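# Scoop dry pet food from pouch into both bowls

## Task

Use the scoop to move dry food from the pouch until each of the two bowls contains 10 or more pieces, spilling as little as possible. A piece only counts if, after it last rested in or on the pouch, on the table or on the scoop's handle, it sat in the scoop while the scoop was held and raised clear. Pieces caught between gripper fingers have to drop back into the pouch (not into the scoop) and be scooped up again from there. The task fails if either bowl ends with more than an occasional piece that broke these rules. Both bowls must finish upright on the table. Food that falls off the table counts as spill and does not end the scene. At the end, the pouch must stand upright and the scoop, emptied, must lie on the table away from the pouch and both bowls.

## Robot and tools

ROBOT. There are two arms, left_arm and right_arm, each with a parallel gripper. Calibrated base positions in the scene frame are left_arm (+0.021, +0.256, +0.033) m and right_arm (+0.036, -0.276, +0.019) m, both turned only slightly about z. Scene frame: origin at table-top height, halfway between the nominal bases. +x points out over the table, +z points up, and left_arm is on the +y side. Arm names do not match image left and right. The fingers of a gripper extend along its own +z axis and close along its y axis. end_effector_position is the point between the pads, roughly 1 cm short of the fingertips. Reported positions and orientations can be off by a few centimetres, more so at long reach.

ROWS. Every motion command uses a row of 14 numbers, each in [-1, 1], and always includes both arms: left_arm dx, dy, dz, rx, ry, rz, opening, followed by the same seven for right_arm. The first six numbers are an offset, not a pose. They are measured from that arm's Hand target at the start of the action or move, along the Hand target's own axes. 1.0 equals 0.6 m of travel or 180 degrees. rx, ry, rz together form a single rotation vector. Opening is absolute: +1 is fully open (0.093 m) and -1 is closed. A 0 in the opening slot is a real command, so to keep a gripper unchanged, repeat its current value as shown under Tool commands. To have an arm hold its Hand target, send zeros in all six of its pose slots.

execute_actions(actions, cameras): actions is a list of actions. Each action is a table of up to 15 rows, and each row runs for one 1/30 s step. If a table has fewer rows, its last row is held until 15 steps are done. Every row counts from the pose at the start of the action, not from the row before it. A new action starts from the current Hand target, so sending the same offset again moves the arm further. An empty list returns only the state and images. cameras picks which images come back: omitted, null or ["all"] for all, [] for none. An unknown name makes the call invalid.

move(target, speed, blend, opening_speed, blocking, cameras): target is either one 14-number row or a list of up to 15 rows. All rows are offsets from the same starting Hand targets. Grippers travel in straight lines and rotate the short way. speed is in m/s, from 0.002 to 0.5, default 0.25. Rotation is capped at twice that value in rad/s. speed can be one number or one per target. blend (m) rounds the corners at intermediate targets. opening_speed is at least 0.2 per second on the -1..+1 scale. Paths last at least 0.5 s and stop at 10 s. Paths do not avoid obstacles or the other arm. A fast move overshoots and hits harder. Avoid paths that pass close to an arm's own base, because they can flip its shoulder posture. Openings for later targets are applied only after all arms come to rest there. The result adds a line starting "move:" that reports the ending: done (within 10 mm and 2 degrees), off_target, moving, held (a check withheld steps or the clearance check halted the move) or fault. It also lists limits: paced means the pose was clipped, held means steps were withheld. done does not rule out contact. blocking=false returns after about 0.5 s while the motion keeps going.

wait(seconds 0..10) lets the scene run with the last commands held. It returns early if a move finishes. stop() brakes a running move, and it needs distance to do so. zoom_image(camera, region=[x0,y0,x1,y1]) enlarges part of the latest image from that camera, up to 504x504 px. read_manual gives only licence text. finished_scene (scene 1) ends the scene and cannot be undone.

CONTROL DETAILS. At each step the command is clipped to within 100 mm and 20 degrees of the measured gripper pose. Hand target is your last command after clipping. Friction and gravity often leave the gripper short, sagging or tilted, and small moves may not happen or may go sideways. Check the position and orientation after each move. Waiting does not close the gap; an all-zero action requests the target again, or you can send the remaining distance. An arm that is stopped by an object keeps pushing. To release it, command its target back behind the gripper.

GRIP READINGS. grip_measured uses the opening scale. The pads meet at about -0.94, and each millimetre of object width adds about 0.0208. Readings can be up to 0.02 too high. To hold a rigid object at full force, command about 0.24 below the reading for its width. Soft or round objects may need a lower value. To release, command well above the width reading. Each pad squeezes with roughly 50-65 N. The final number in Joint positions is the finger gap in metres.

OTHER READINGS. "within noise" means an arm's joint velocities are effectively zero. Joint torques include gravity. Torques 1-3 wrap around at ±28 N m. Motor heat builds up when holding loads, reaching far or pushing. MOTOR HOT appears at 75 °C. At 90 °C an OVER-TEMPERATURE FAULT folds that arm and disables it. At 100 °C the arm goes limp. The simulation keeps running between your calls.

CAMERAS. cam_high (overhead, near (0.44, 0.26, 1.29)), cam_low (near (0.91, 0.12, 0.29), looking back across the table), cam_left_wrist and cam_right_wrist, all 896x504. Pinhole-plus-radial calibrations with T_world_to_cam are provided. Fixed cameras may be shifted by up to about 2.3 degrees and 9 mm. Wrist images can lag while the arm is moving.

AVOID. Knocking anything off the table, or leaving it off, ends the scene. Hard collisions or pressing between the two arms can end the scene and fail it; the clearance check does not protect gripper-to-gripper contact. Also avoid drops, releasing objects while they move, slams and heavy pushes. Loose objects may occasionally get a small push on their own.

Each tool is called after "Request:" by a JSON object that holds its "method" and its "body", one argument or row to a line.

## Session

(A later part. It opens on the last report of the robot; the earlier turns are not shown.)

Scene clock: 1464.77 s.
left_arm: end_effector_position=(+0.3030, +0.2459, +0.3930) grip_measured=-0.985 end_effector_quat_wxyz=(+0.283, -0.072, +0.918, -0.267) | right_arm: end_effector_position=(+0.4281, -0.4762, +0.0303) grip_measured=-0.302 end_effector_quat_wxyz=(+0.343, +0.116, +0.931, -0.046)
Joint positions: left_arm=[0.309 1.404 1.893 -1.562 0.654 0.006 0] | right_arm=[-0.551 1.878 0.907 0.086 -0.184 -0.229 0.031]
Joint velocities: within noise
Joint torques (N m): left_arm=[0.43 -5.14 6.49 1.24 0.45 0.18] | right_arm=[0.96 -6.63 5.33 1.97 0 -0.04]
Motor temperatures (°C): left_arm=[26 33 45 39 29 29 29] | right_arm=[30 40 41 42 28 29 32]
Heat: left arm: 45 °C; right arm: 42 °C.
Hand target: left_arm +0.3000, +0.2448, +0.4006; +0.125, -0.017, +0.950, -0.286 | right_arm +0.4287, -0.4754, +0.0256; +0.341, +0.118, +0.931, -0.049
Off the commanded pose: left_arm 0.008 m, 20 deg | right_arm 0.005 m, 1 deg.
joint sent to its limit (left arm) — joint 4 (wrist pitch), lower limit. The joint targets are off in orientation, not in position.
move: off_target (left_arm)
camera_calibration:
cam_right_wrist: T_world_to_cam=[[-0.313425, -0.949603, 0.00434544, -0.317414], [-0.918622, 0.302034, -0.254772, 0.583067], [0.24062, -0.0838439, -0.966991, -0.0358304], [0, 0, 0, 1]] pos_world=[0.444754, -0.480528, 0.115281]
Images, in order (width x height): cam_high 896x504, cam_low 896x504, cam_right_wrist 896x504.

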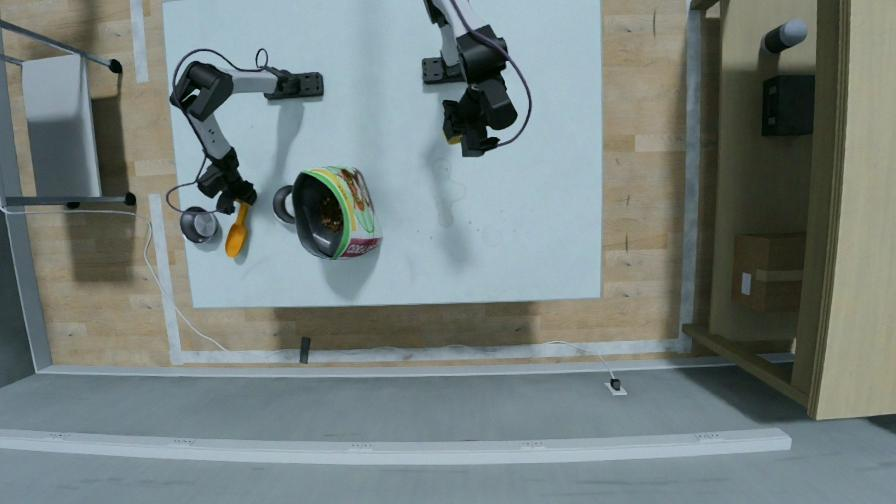

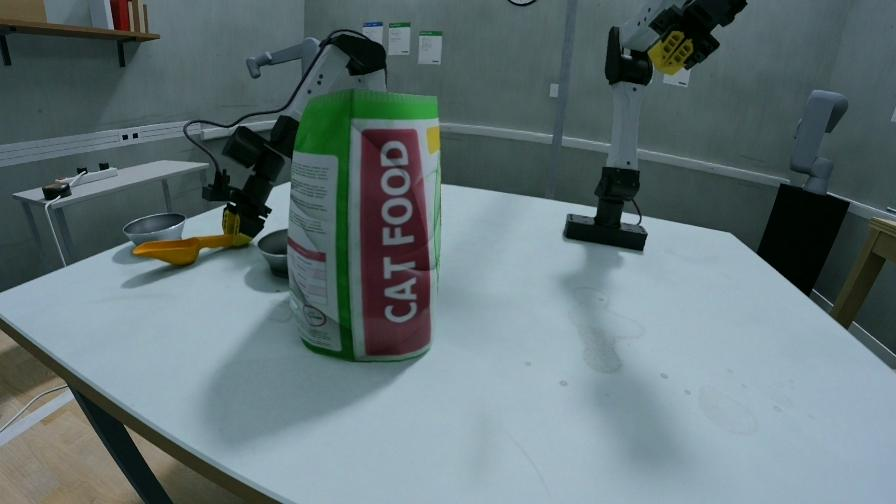

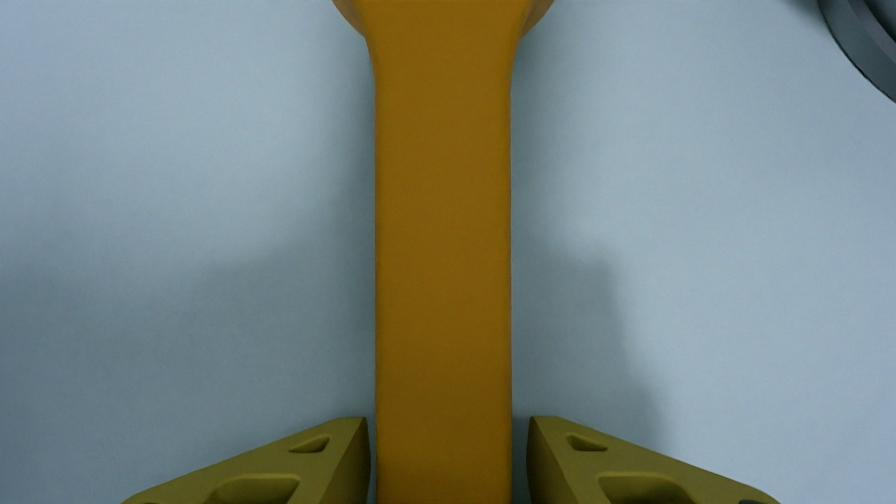

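Request:
{"method": "move", "body": {
  "target": [0,0,0,0,0,0,-1, -0.0025,0,-0.0205,0,-0.183,0,-0.3],
  "speed": 0.1,
  "cameras": ["cam_low","cam_high","cam_right_wrist"]
}}

Request:
{"method": "zoom_image", "body": {
  "camera": "cam_low",
  "region": [120, 180, 300, 280]
}}

Scene clock: 1480.77 s.
left_arm: end_effector_position=(+0.3030, +0.2459, +0.3930) grip_measured=-0.985 end_effector_quat_wxyz=(+0.283, -0.072, +0.918, -0.267) | right_arm: end_effector_position=(+0.4256, -0.4748, +0.0413) grip_measured=-0.302 end_effector_quat_wxyz=(+0.593, +0.097, +0.795, -0.088)
Joint positions: left_arm=[0.309 1.404 1.893 -1.562 0.654 0.006 0] | right_arm=[-0.598 2.12 0.52 1.299 -0.307 -0.119 0.031]
Joint velocities: within noise
Joint torques (N m): left_arm=[0.46 -5.15 6.5 1.24 0.46 0.17] | right_arm=[-0.35 -5.89 2.24 2.57 -0.23 -0.03]
Motor temperatures (°C): left_arm=[26 33 45 39 29 29 29] | right_arm=[30 40 40 42 28 29 32]
Heat: left arm: 45 °C; right arm: 42 °C.
Hand target: left_arm +0.3000, +0.2448, +0.4006; +0.125, -0.017, +0.950, -0.286 | right_arm +0.4221, -0.4736, +0.0358; +0.591, +0.100, +0.797, -0.080
Off the commanded pose: left_arm 0.008 m, 20 deg | right_arm 0.006 m, 1 deg.
joint sent to its limit (left arm) — joint 4 (wrist pitch), lower limit. The joint targets are off in orientation, not in position.
move: off_target (left_arm)
camera_calibration:
cam_right_wrist: T_world_to_cam=[[-0.312218, -0.949897, -0.0146616, -0.316804], [-0.633999, 0.219831, -0.741431, 0.443132], [0.707506, -0.222193, -0.670869, -0.30111], [0, 0, 0, 1]] pos_world=[0.395071, -0.46525, 0.121901]
Images, in order (width x height): cam_high 896x504, cam_low 896x504, cam_right_wrist 896x504.

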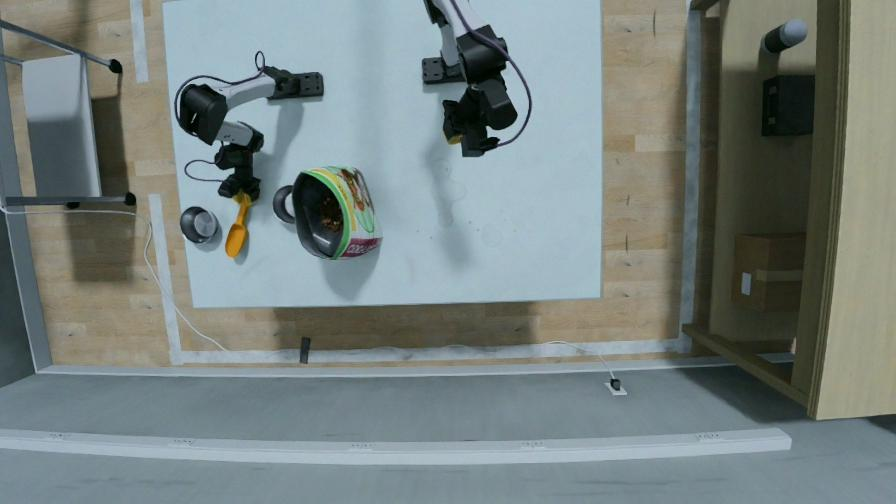

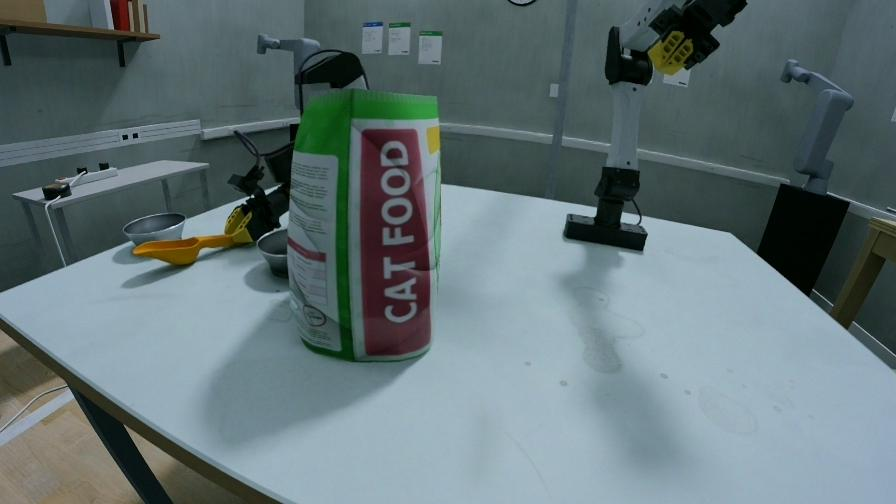

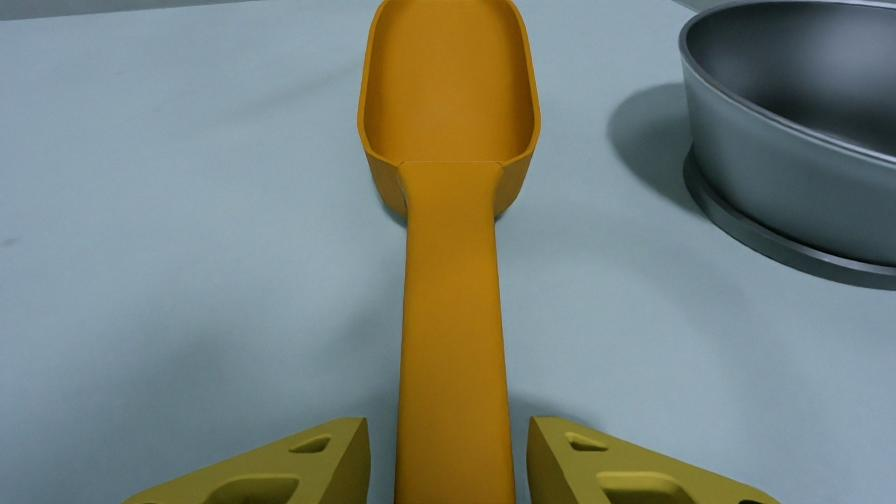

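Scaled by 2.800 from the camera's 896x504 image, which has a finer 1280x720 frame.

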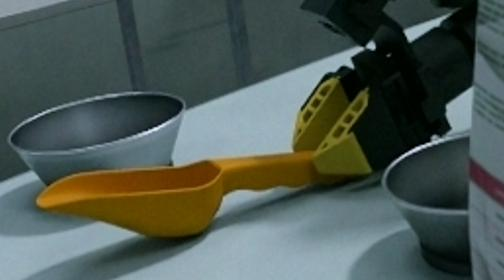

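Request:
{"method": "move", "body": {
  "target": [0,0,0,0,0,0,-1, 0.0045,0,0.0015,0,0,0,-0.3],
  "speed": 0.05,
  "cameras": []
}}

Request:
{"method": "move", "body": {
  "target": [0,0,0,0,0,0,-1, 0,0,0,0,0,0,-1],
  "opening_speed": 0.6,
  "cameras": ["cam_right_wrist","cam_low"]
}}

Request:
{"method": "zoom_image", "body": {
  "camera": "cam_low",
  "region": [120, 180, 300, 280]
}}

Scene clock: 1490.73 s.
left_arm: end_effector_position=(+0.3030, +0.2459, +0.3930) grip_measured=-0.985 end_effector_quat_wxyz=(+0.283, -0.072, +0.918, -0.267) | right_arm: end_effector_position=(+0.4251, -0.4744, +0.0375) grip_measured=-0.302 end_effector_quat_wxyz=(+0.592, +0.097, +0.796, -0.087)
Joint positions: left_arm=[0.309 1.404 1.893 -1.562 0.654 0.006 0] | right_arm=[-0.598 2.137 0.52 1.313 -0.308 -0.119 0.031]
Joint velocities: within noise
Joint torques (N m): left_arm=[0.44 -5.15 6.49 1.24 0.46 0.18] | right_arm=[-0.35 -5.97 2.32 2.55 -0.23 -0.04]
Motor temperatures (°C): left_arm=[26 33 45 39 29 29 29] | right_arm=[30 40 40 43 28 29 31]
Heat: left arm: 45 °C; right arm: 43 °C.
Hand target: left_arm +0.3000, +0.2448, +0.4006; +0.125, -0.017, +0.950, -0.286 | right_arm +0.4221, -0.4736, +0.0329; +0.590, +0.100, +0.797, -0.080
Off the commanded pose: left_arm 0.008 m, 20 deg | right_arm 0.005 m, 1 deg.
joint sent to its limit (left arm) — joint 4 (wrist pitch), lower limit. The joint targets are off in orientation, not in position.
move: off_target (left_arm)
No camera images: "cameras" was empty.

Scene clock: 1492.10 s.
left_arm: end_effector_position=(+0.3030, +0.2459, +0.3930) grip_measured=-0.985 end_effector_quat_wxyz=(+0.283, -0.072, +0.918, -0.267) | right_arm: end_effector_position=(+0.4252, -0.4743, +0.0376) grip_measured=-0.619 end_effector_quat_wxyz=(+0.592, +0.097, +0.796, -0.087)
Joint positions: left_arm=[0.309 1.404 1.893 -1.562 0.654 0.006 0] | right_arm=[-0.598 2.137 0.52 1.313 -0.309 -0.119 0.015]
Joint velocities: within noise
Joint torques (N m): left_arm=[0.44 -5.14 6.5 1.24 0.45 0.17] | right_arm=[-0.34 -5.97 2.35 2.55 -0.22 -0.04]
Motor temperatures (°C): left_arm=[26 33 45 39 29 29 29] | right_arm=[30 40 40 44 28 29 31]
Heat: left arm: 45 °C; right arm: 44 °C.
Hand target: left_arm +0.3000, +0.2448, +0.4006; +0.125, -0.017, +0.950, -0.286 | right_arm +0.4221, -0.4736, +0.0329; +0.591, +0.100, +0.797, -0.080
Off the commanded pose: left_arm 0.008 m, 20 deg | right_arm 0.006 m, 1 deg.
joint sent to its limit (left arm) — joint 4 (wrist pitch), lower limit. The joint targets are off in orientation, not in position.
move: off_target (left_arm)
camera_calibration:
cam_right_wrist: T_world_to_cam=[[-0.311312, -0.950172, -0.0160716, -0.316976], [-0.635649, 0.220775, -0.739735, 0.441039], [0.706424, -0.220073, -0.672706, -0.301701], [0, 0, 0, 1]] pos_world=[0.394796, -0.464948, 0.118201]
Images, in order (width x height): cam_low 896x504, cam_right_wrist 896x504.

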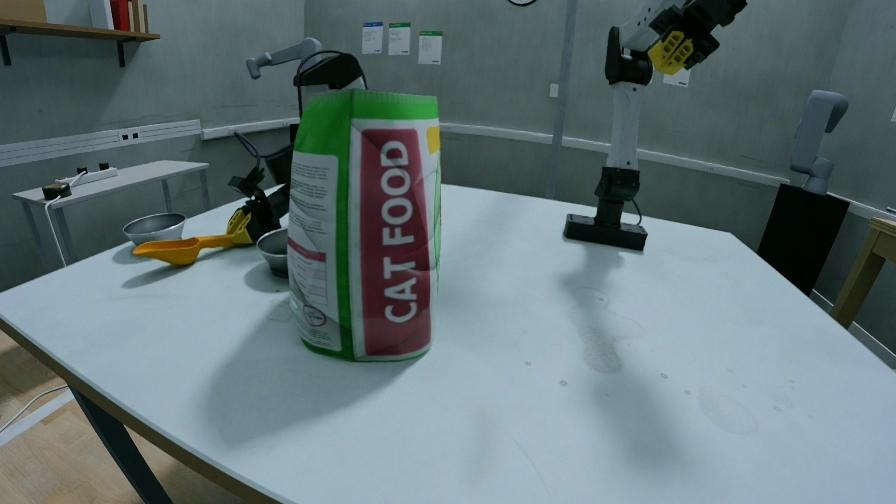

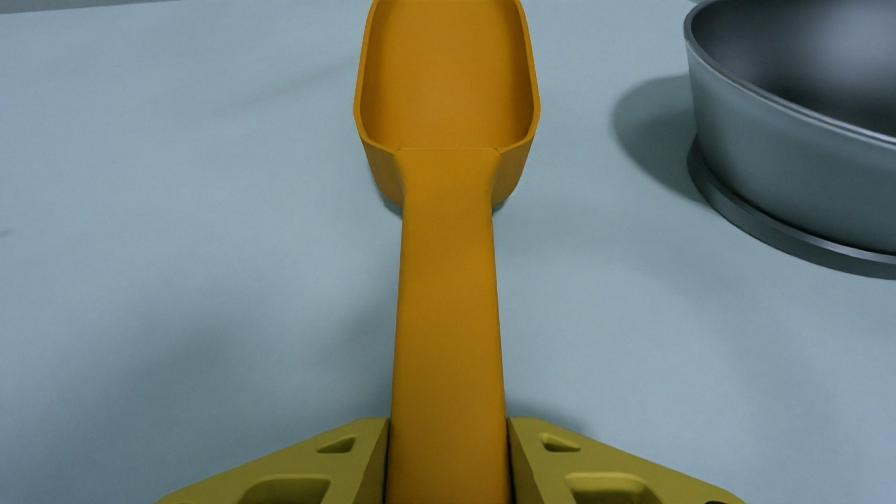

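Scaled by 2.800 from the camera's 896x504 image, which has a finer 1280x720 frame.

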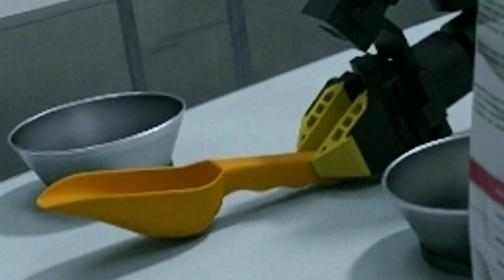

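Request:
{"method": "move", "body": {
  "target": [
    [0,0,0,0,0,0,-1, -0.06,0,-0.018,0,0,0,-1],
    [0,0,0,0,0,0,-1, -0.3025,0.0355,-0.249,-0.0366,0.0289,-0.0129,-1],
    [0,0,0,0,0,0,-1, -0.5665,0.322,-0.355,-0.102,0.0725,-0.0443,-1]
  ],
  "speed": 0.15,
  "blend": 0.03,
  "cameras": ["cam_low","cam_high","cam_right_wrist"]
}}

Scene clock: 1534.23 s.
left_arm: end_effector_position=(+0.3030, +0.2459, +0.3930) grip_measured=-0.985 end_effector_quat_wxyz=(+0.283, -0.072, +0.918, -0.267) | right_arm: end_effector_position=(+0.3692, -0.2561, +0.4075) grip_measured=-0.626 end_effector_quat_wxyz=(+0.488, -0.046, +0.872, +0.022)
Joint positions: left_arm=[0.309 1.404 1.893 -1.562 0.654 0.006 0] | right_arm=[0.02 1.216 1.636 -0.972 -0.059 -0.044 0.015]
Joint velocities: within noise
Joint torques (N m): left_arm=[0.44 -5.11 6.5 1.24 0.46 0.17] | right_arm=[0.95 -2.3 8.94 2.27 0.13 -0.06]
Motor temperatures (°C): left_arm=[26 33 45 39 29 29 29] | right_arm=[30 39 39 49 28 29 32]
Heat: left arm: 45 °C; right arm: 49 °C.
Hand target: left_arm +0.3000, +0.2448, +0.4006; +0.125, -0.017, +0.950, -0.286 | right_arm +0.3701, -0.2563, +0.4181; +0.498, -0.042, +0.866, +0.019
Off the commanded pose: left_arm 0.008 m, 20 deg | right_arm 0.011 m, 1 deg.
joint sent to its limit (left arm) — joint 4 (wrist pitch), lower limit. The joint targets are off in orientation, not in position.
move: off_target (left_arm, right_arm)
camera_calibration:
cam_right_wrist: T_world_to_cam=[[0.0372074, -0.99918, -0.0159823, -0.262404], [-0.841848, -0.0227234, -0.539236, 0.562949], [0.53843, 0.0335182, -0.842003, 0.230676], [0, 0, 0, 1]] pos_world=[0.359478, -0.257129, 0.493599]
Images, in order (width x height): cam_high 896x504, cam_low 896x504, cam_right_wrist 896x504.

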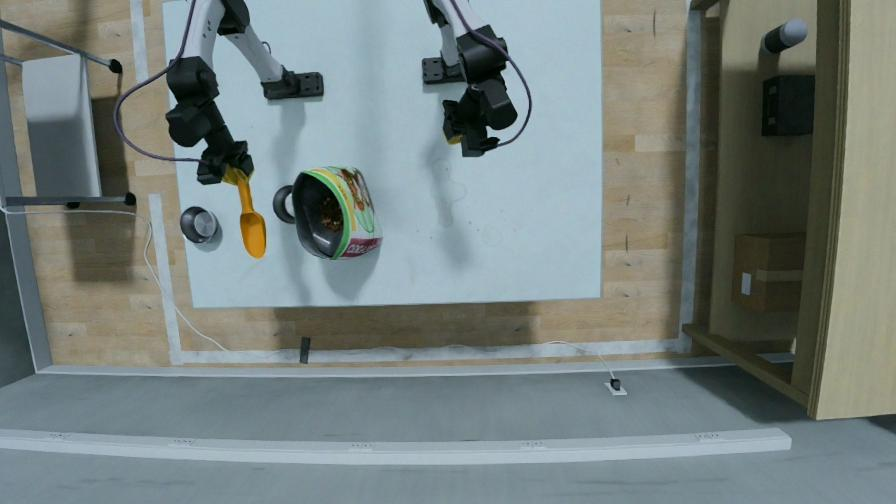

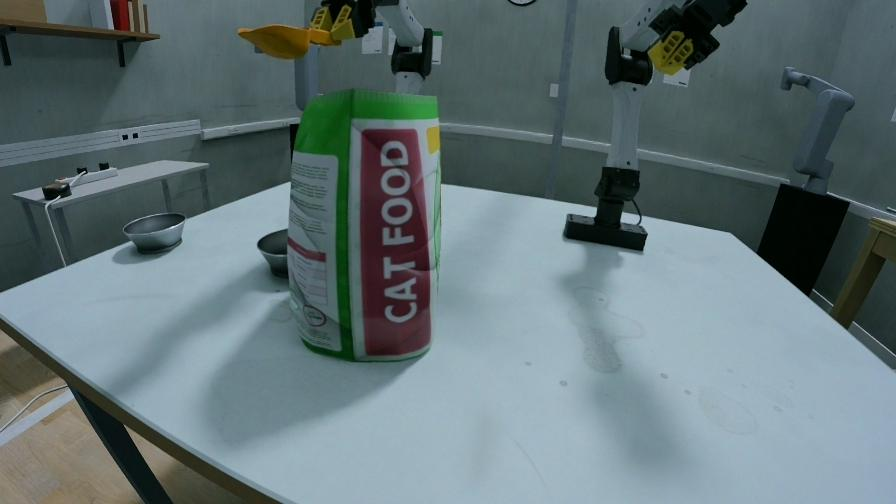

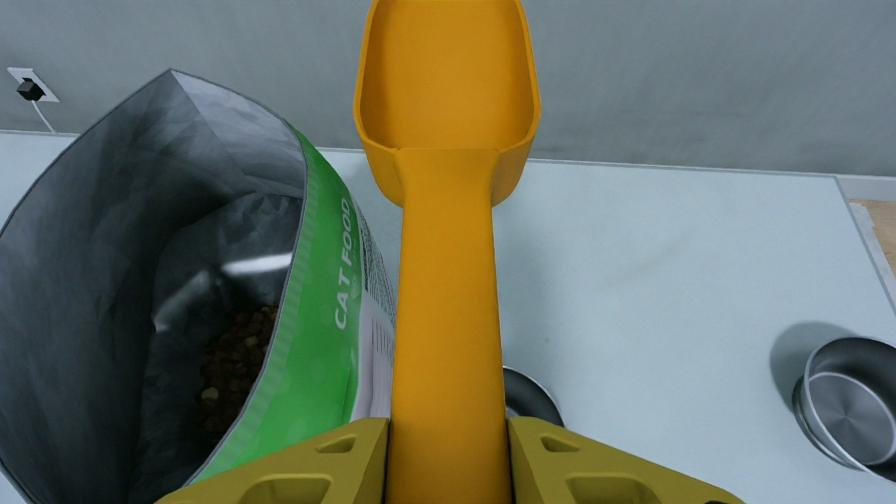

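Request:
{"method": "move", "body": {
  "target": [
    [0,0,0,0,0,0,-1, 0.01,0.2043,-0.0235,-0.0383,0.0538,-0.0268,-1],
    [0,0,0,0,0,0,-1, 0.0315,0.2043,-0.011,-0.0359,0.1093,-0.0302,-1],
    [0,0,0,0,0,0,-1, 0.1137,0.217,0.0963,-0.0328,0.1758,-0.034,-1]
  ],
  "speed": 0.1,
  "blend": 0.01,
  "cameras": ["cam_low","cam_high","cam_right_wrist"]
}}

Scene clock: 1552.97 s.
left_arm: end_effector_position=(+0.3030, +0.2459, +0.3930) grip_measured=-0.985 end_effector_quat_wxyz=(+0.283, -0.072, +0.918, -0.267) | right_arm: end_effector_position=(+0.3689, -0.1279, +0.3317) grip_measured=-0.626 end_effector_quat_wxyz=(+0.240, -0.118, +0.963, +0.018)
Joint positions: left_arm=[0.309 1.404 1.893 -1.562 0.654 0.006 0] | right_arm=[0.468 1.699 2.108 -1.51 0.129 0.202 0.015]
Joint velocities: within noise
Joint torques (N m): left_arm=[0.44 -5.15 6.53 1.24 0.46 0.17] | right_arm=[-0.35 -5.65 4.77 1.66 -0.05 -0.13]
Motor temperatures (°C): left_arm=[26 33 45 39 29 29 29] | right_arm=[30 37 41 48 28 29 32]
Heat: left arm: 45 °C; right arm: 48 °C.
Hand target: left_arm +0.3000, +0.2448, +0.4006; +0.125, -0.017, +0.950, -0.286 | right_arm +0.3738, -0.1260, +0.3288; +0.241, -0.117, +0.963, +0.024
Off the commanded pose: left_arm 0.008 m, 20 deg | right_arm 0.006 m, 1 deg.
joint sent to its limit (left arm) — joint 4 (wrist pitch), lower limit. The joint targets are off in orientation, not in position.
move: off_target (left_arm)
camera_calibration:
cam_right_wrist: T_world_to_cam=[[0.16991, -0.984852, 0.0345995, -0.199444], [-0.984497, -0.171191, -0.0382018, 0.392271], [0.0435462, -0.0275723, -0.998671, 0.389492], [0, 0, 0, 1]] pos_world=[0.403116, -0.11853, 0.410861]
Images, in order (width x height): cam_high 896x504, cam_low 896x504, cam_right_wrist 896x504.

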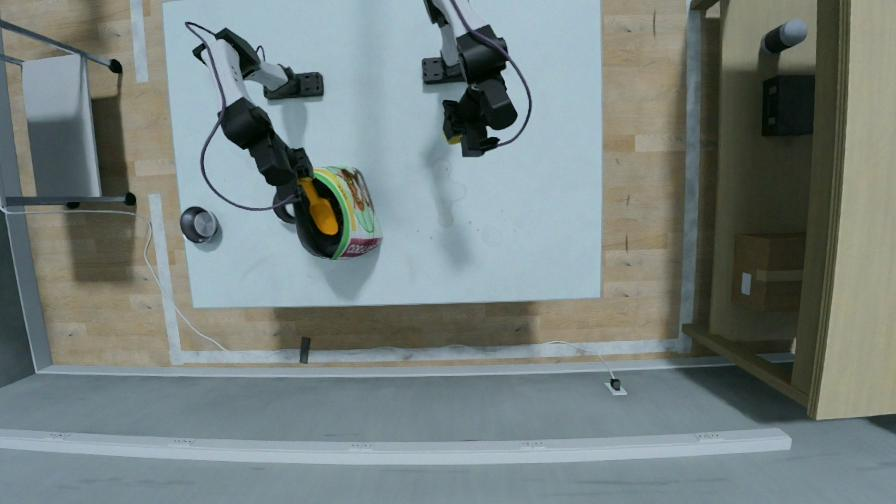

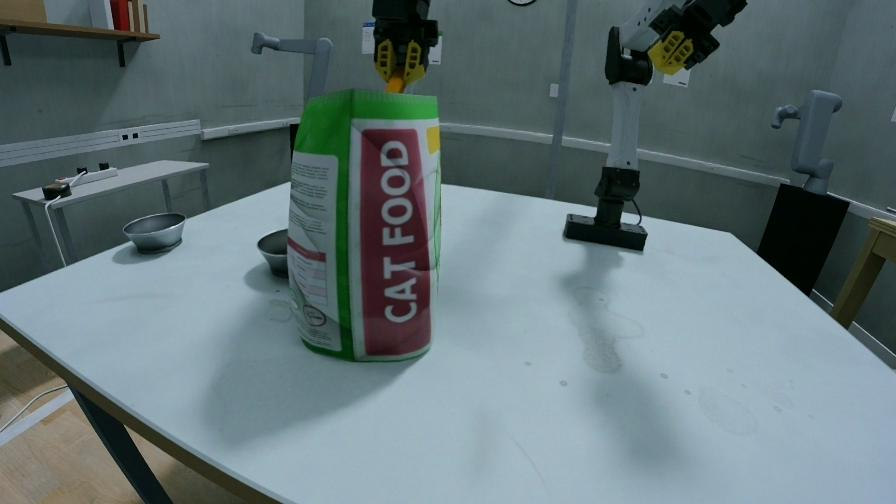

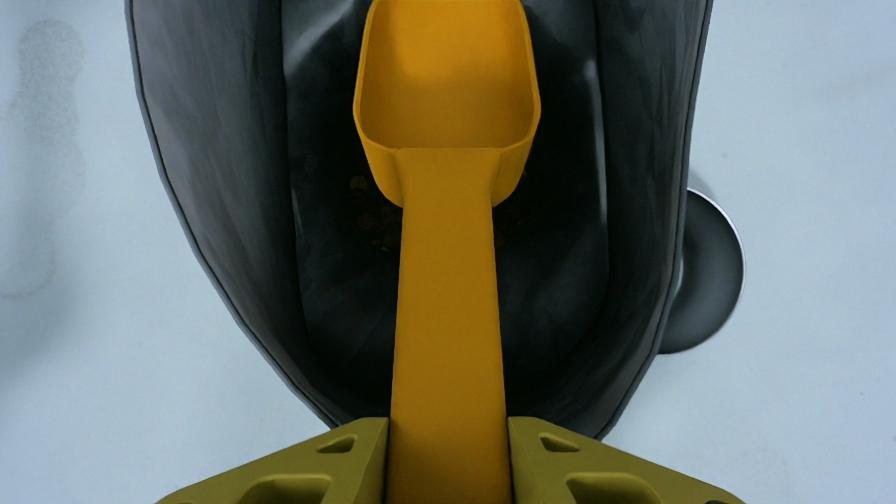

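Request:
{"method": "move", "body": {
  "target": [
    [0,0,0,0,0,0,-1, 0.0007,0.0027,0.0678,0,0.0456,0,-1],
    [0,0,0,0,0,0,-1, 0.0173,0.0077,0.1305,0,0.0733,0,-1]
  ],
  "speed": 0.06,
  "blend": 0.01,
  "cameras": ["cam_high","cam_right_wrist"]
}}

Scene clock: 1566.10 s.
left_arm: end_effector_position=(+0.3030, +0.2459, +0.3930) grip_measured=-0.985 end_effector_quat_wxyz=(+0.283, -0.072, +0.918, -0.267) | right_arm: end_effector_position=(+0.3995, -0.1213, +0.2876) grip_measured=-0.627 end_effector_quat_wxyz=(+0.181, -0.114, +0.977, +0.005)
Joint positions: left_arm=[0.309 1.404 1.893 -1.562 0.654 0.006 0] | right_arm=[0.438 1.86 2.158 -1.519 0.106 0.196 0.015]
Joint velocities: within noise
Joint torques (N m): left_arm=[0.43 -5.15 6.5 1.24 0.45 0.18] | right_arm=[-0.32 -3.58 2.33 1.14 -0.38 -0.13]
Motor temperatures (°C): left_arm=[26 33 45 39 29 29 29] | right_arm=[30 37 40 46 28 29 32]
Heat: left arm: 45 °C; right arm: 46 °C.
Hand target: left_arm +0.3000, +0.2448, +0.4006; +0.125, -0.017, +0.950, -0.286 | right_arm +0.3996, -0.1157, +0.2547; +0.129, -0.119, +0.985, +0.011
Off the commanded pose: left_arm 0.008 m, 20 deg | right_arm 0.033 m, 6 deg.
joint sent to its limit (left arm) — joint 4 (wrist pitch), lower limit. The joint targets are off in orientation, not in position.
move: off_target (left_arm, right_arm)
camera_calibration:
cam_right_wrist: T_world_to_cam=[[0.159217, -0.985882, 0.0518326, -0.197405], [-0.98444, -0.154592, 0.083537, 0.388749], [-0.0743447, -0.0643266, -0.995156, 0.385873], [0, 0, 0, 1]] pos_world=[0.442818, -0.109699, 0.36176]
Images, in order (width x height): cam_high 896x504, cam_right_wrist 896x504.

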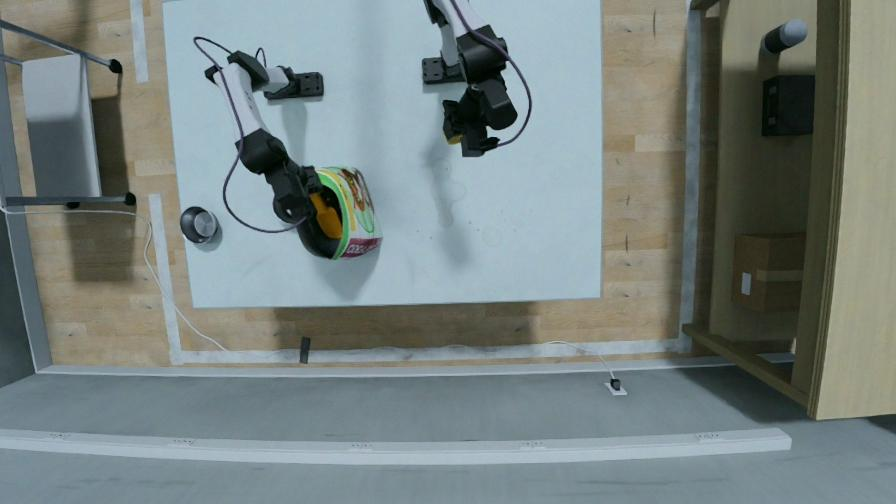

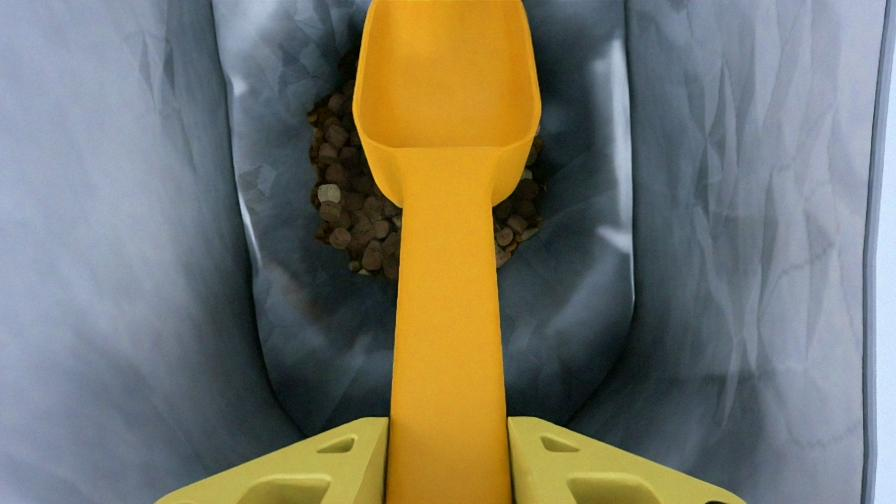

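Request:
{"method": "move", "body": {
  "target": [
    [0,0,0,0,0,0,-1, 0.0143,-0.0058,-0.082,0,-0.028,0,-1],
    [0,0,0,0,0,0,-1, 0.02,-0.0025,-0.0577,0,-0.0167,0,-1],
    [0,0,0,0,0,0,-1, 0.026,0,-0.0197,0,0.0056,0,-1]
  ],
  "speed": 0.06,
  "blend": 0.004,
  "cameras": ["cam_high","cam_right_wrist"]
}}

Scene clock: 1598.63 s.
left_arm: end_effector_position=(+0.3030, +0.2459, +0.3930) grip_measured=-0.985 end_effector_quat_wxyz=(+0.283, -0.072, +0.918, -0.267) | right_arm: end_effector_position=(+0.3969, -0.1219, +0.2872) grip_measured=-0.627 end_effector_quat_wxyz=(+0.184, -0.113, +0.976, +0.008)
Joint positions: left_arm=[0.309 1.404 1.893 -1.562 0.654 0.006 0] | right_arm=[0.438 1.838 2.125 -1.501 0.102 0.197 0.015]
Joint velocities: within noise
Joint torques (N m): left_arm=[0.42 -5.12 6.52 1.24 0.45 0.18] | right_arm=[0.53 -5.26 3.38 0.64 -0.34 -0.04]
Motor temperatures (°C): left_arm=[26 33 45 39 29 29 29] | right_arm=[30 36 39 42 28 29 33]
Heat: left arm: 45 °C; right arm: 42 °C.
Hand target: left_arm +0.3000, +0.2448, +0.4006; +0.125, -0.017, +0.950, -0.286 | right_arm +0.3820, -0.1199, +0.2622; +0.120, -0.119, +0.986, +0.010
Off the commanded pose: left_arm 0.008 m, 20 deg | right_arm 0.029 m, 7 deg.
joint sent to its limit (left arm) — joint 4 (wrist pitch), lower limit. The joint targets are off in orientation, not in position.
joint sent to its limit (right arm) — joint 4 (wrist pitch), lower limit. The joint targets still meet the commanded pose.
move: off_target (left_arm, right_arm)
camera_calibration:
cam_right_wrist: T_world_to_cam=[[0.159588, -0.986102, 0.0461934, -0.196054], [-0.984718, -0.155711, 0.0779986, 0.387707], [-0.0697218, -0.0579352, -0.995883, 0.384429], [0, 0, 0, 1]] pos_world=[0.439873, -0.110687, 0.361662]
Images, in order (width x height): cam_high 896x504, cam_right_wrist 896x504.

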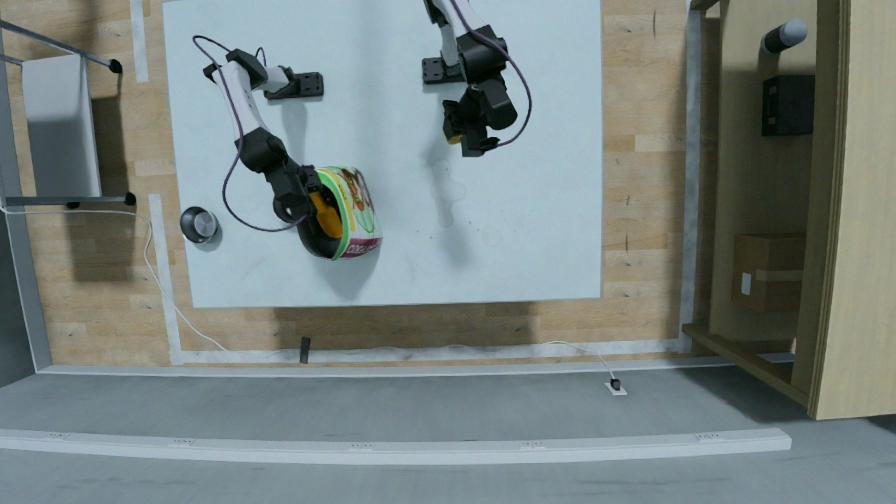

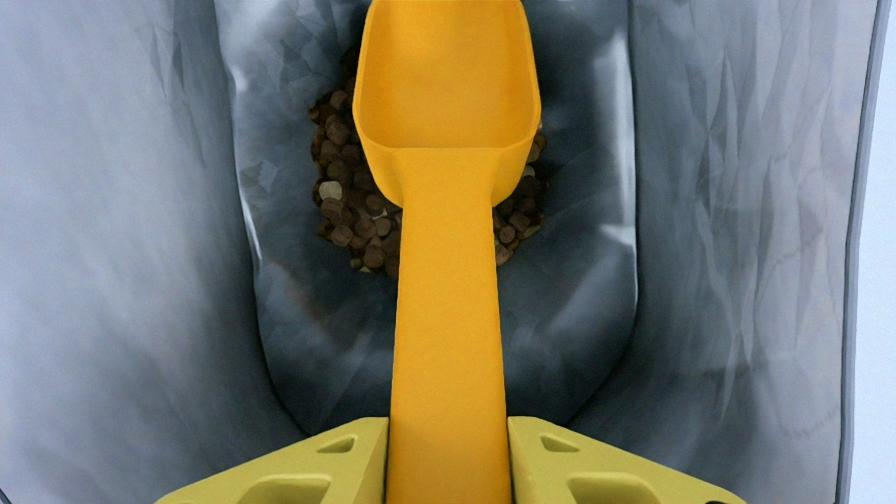

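Request:
{"method": "move", "body": {
  "target": [0,0,0,0,0,0,-1, 0,0,-0.08,0,-0.02,0,-1],
  "speed": 0.06,
  "cameras": ["cam_high","cam_right_wrist"]
}}

Request:
{"method": "zoom_image", "body": {
  "camera": "cam_high",
  "region": [240, 120, 420, 280]
}}

Scene clock: 1609.33 s.
left_arm: end_effector_position=(+0.3030, +0.2459, +0.3930) grip_measured=-0.985 end_effector_quat_wxyz=(+0.283, -0.072, +0.918, -0.267) | right_arm: end_effector_position=(+0.3860, -0.1224, +0.3032) grip_measured=-0.627 end_effector_quat_wxyz=(+0.199, -0.114, +0.973, +0.018)
Joint positions: left_arm=[0.309 1.404 1.893 -1.562 0.654 0.006 0] | right_arm=[0.446 1.792 2.125 -1.512 0.096 0.203 0.015]
Joint velocities: within noise
Joint torques (N m): left_arm=[0.43 -5.16 6.49 1.24 0.45 0.18] | right_arm=[1.25 -8.5 6.54 0.82 -0.1 -0.08]
Motor temperatures (°C): left_arm=[26 33 45 39 29 29 29] | right_arm=[30 36 39 41 28 29 33]
Heat: left arm: 45 °C; right arm: 41 °C.
Hand target: left_arm +0.3000, +0.2448, +0.4006; +0.125, -0.017, +0.950, -0.286 | right_arm +0.3709, -0.1223, +0.3088; +0.151, -0.118, +0.981, +0.013
Off the commanded pose: left_arm 0.008 m, 20 deg | right_arm 0.016 m, 6 deg.
joint sent to its limit (left arm) — joint 4 (wrist pitch), lower limit. The joint targets are off in orientation, not in position.
joint sent to its limit (right arm) — joint 4 (wrist pitch), lower limit. The joint targets are off in orientation, not in position.
move: off_target (left_arm, right_arm)
camera_calibration:
cam_right_wrist: T_world_to_cam=[[0.163267, -0.986161, 0.0288198, -0.191778], [-0.985741, -0.161852, 0.0460237, 0.385054], [-0.0407223, -0.035923, -0.998525, 0.391863], [0, 0, 0, 1]] pos_world=[0.426832, -0.112726, 0.37909]
Images, in order (width x height): cam_high 896x504, cam_right_wrist 896x504.

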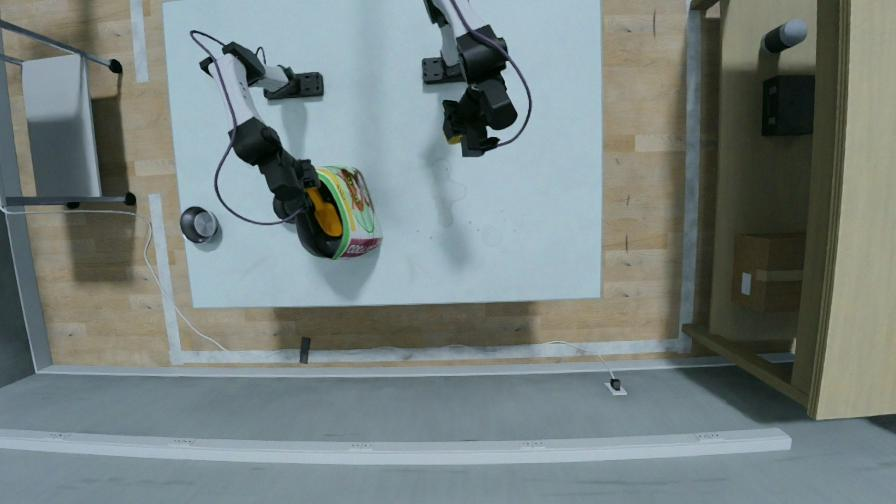

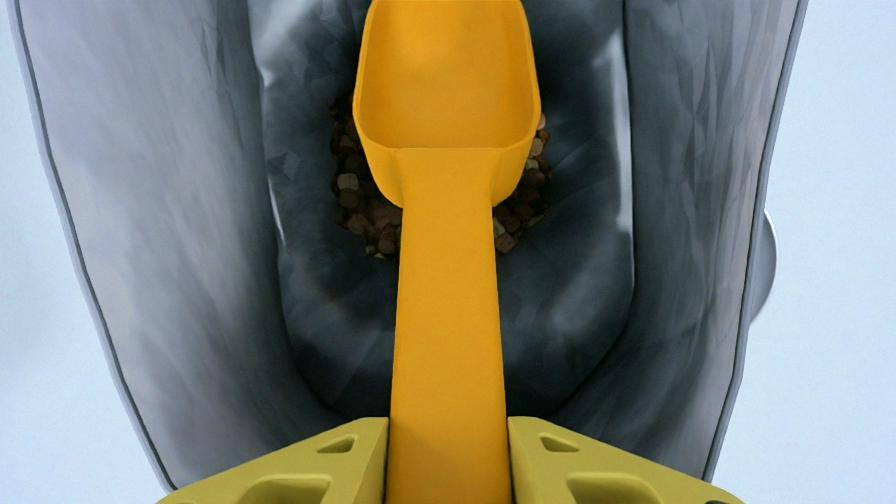

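Scaled by 2.800 from the camera's 896x504 image, which has a finer 1280x720 frame.

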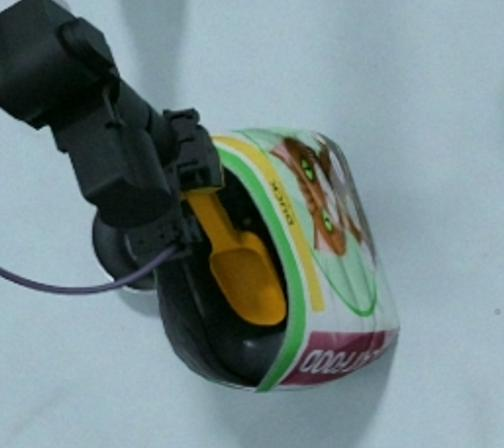

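Request:
{"method": "move", "body": {
  "target": [
    [0,0,0,0,0,0,-1, -0.0103,-0.0052,-0.0317,0,-0.0583,0,-1],
    [0,0,0,0,0,0,-1, -0.0032,-0.0107,-0.1668,0,-0.125,0,-1],
    [0,0,0,0,0,0,-1, -0.0107,-0.0107,-0.1907,0,-0.18,0,-1],
    [0,0,0,0,0,0,-1, -0.0022,-0.223,-0.1933,0.031,-0.2356,0.0386,-1]
  ],
  "speed": 0.12,
  "blend": 0.01,
  "cameras": ["cam_high","cam_right_wrist"]
}}

Request:
{"method": "zoom_image", "body": {
  "camera": "cam_high",
  "region": [160, 120, 400, 280]
}}

Scene clock: 1735.70 s.
left_arm: end_effector_position=(+0.3030, +0.2459, +0.3930) grip_measured=-0.985 end_effector_quat_wxyz=(+0.283, -0.072, +0.918, -0.267) | right_arm: end_effector_position=(+0.3712, -0.2593, +0.4147) grip_measured=-0.627 end_effector_quat_wxyz=(+0.485, -0.036, +0.874, +0.014)
Joint positions: left_arm=[0.309 1.404 1.893 -1.562 0.654 0.006 0] | right_arm=[0.024 1.245 1.695 -1.008 -0.032 -0.031 0.015]
Joint velocities: within noise
Joint torques (N m): left_arm=[0.43 -5.12 6.5 1.24 0.45 0.17] | right_arm=[-0.27 -4.29 4.98 2.52 -0.17 -0.19]
Motor temperatures (°C): left_arm=[26 33 45 39 29 29 29] | right_arm=[30 42 40 38 28 29 33]
Heat: left arm: 45 °C; right arm: 42 °C.
Hand target: left_arm +0.3000, +0.2448, +0.4006; +0.125, -0.017, +0.950, -0.286 | right_arm +0.3697, -0.2591, +0.4211; +0.500, -0.040, +0.865, +0.017
Off the commanded pose: left_arm 0.008 m, 20 deg | right_arm 0.007 m, 2 deg.
joint sent to its limit (left arm) — joint 4 (wrist pitch), lower limit. The joint targets are off in orientation, not in position.
move: off_target (left_arm)
camera_calibration:
cam_right_wrist: T_world_to_cam=[[0.0113683, -0.99985, -0.0130882, -0.257362], [-0.845309, -0.00261749, -0.534271, 0.572949], [0.534156, 0.0171374, -0.845212, 0.23449], [0, 0, 0, 1]] pos_world=[0.36199, -0.259842, 0.500936]
Images, in order (width x height): cam_high 896x504, cam_right_wrist 896x504.

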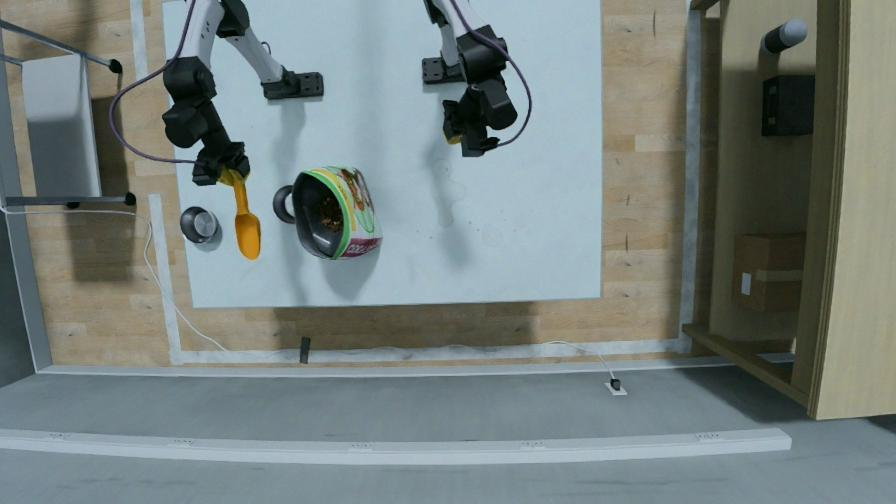

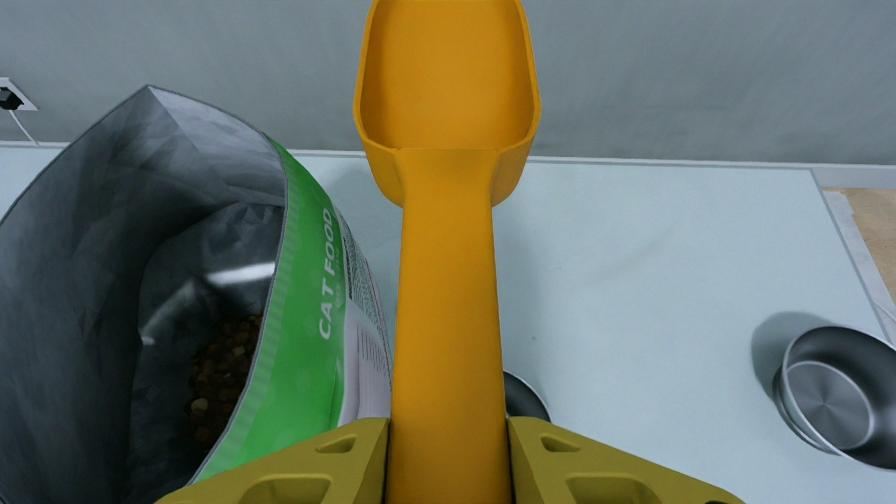

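Scaled by 2.100 from the camera's 896x504 image, which has a finer 1280x720 frame.

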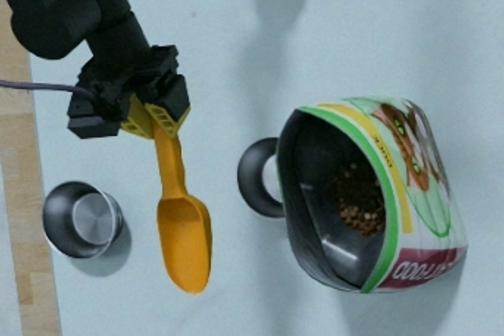

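Request:
{"method": "move", "body": {
  "target": [
    [0,0,0,0,0,0,-1, 0.2368,-0.3607,0.2598,0.1337,-0.0655,0.0595,-1],
    [0,0,0,0,0,0,-1, 0.4343,-0.4137,0.4177,0.1337,-0.0655,0.0595,-1]
  ],
  "speed": 0.15,
  "blend": 0.02,
  "cameras": ["cam_high","cam_low"]
}}

Request:
{"method": "zoom_image", "body": {
  "camera": "cam_high",
  "region": [160, 140, 340, 320]
}}

Request:
{"method": "zoom_image", "body": {
  "camera": "cam_low",
  "region": [100, 170, 300, 300]
}}

Scene clock: 1796.43 s.
left_arm: end_effector_position=(+0.3030, +0.2459, +0.3930) grip_measured=-0.985 end_effector_quat_wxyz=(+0.283, -0.072, +0.918, -0.267) | right_arm: end_effector_position=(+0.4755, -0.4998, +0.0687) grip_measured=-0.627 end_effector_quat_wxyz=(+0.568, +0.151, +0.801, -0.113)
Joint positions: left_arm=[0.309 1.404 1.893 -1.562 0.654 0.006 0] | right_arm=[-0.522 2.043 0.753 0.953 -0.124 -0.052 0.015]
Joint velocities: within noise
Joint torques (N m): left_arm=[0.43 -5.15 6.5 1.24 0.45 0.17] | right_arm=[-0.29 -7.25 5.22 2.67 -0.18 -0.14]
Motor temperatures (°C): left_arm=[26 33 45 39 29 29 29] | right_arm=[30 38 40 44 28 29 33]
Heat: left arm: 45 °C; right arm: 44 °C.
Hand target: left_arm +0.3000, +0.2448, +0.4006; +0.125, -0.017, +0.950, -0.286 | right_arm +0.4778, -0.5022, +0.0726; +0.579, +0.147, +0.794, -0.113
Off the commanded pose: left_arm 0.008 m, 20 deg | right_arm 0.005 m, 1 deg.
joint sent to its limit (left arm) — joint 4 (wrist pitch), lower limit. The joint targets are off in orientation, not in position.
move: off_target (left_arm)
Images, in order (width x height): cam_high 896x504, cam_low 896x504.

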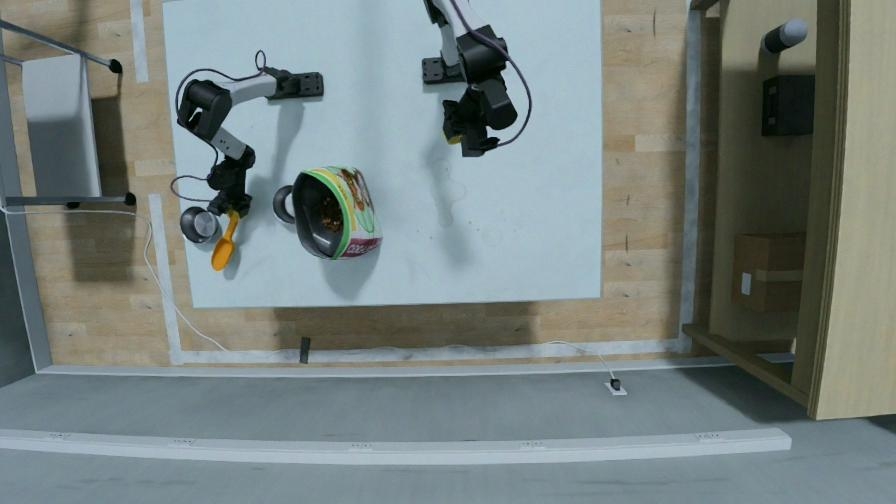

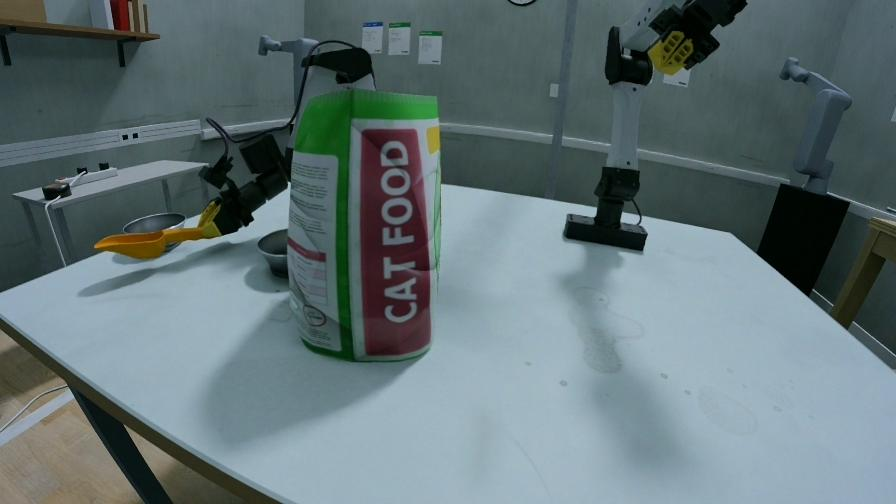

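Scaled by 2.800 from the camera's 896x504 image, which has a finer 1280x720 frame.

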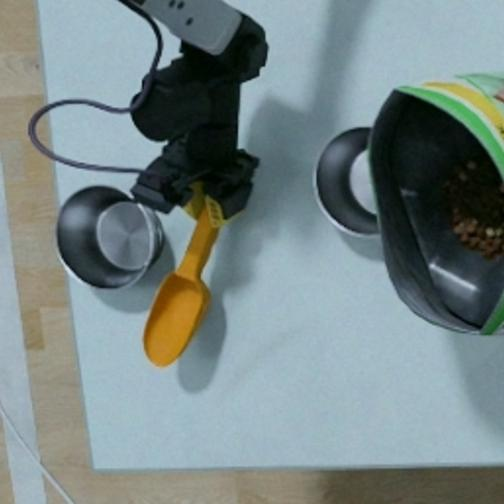

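Scaled by 2.520 from the camera's 896x504 image, which has a finer 1280x720 frame.

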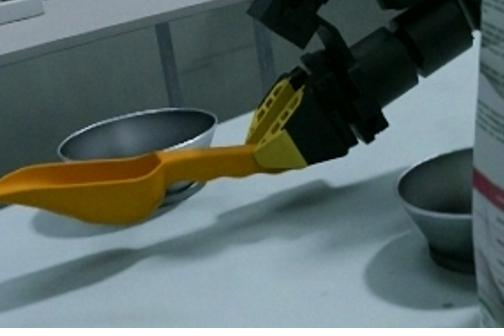

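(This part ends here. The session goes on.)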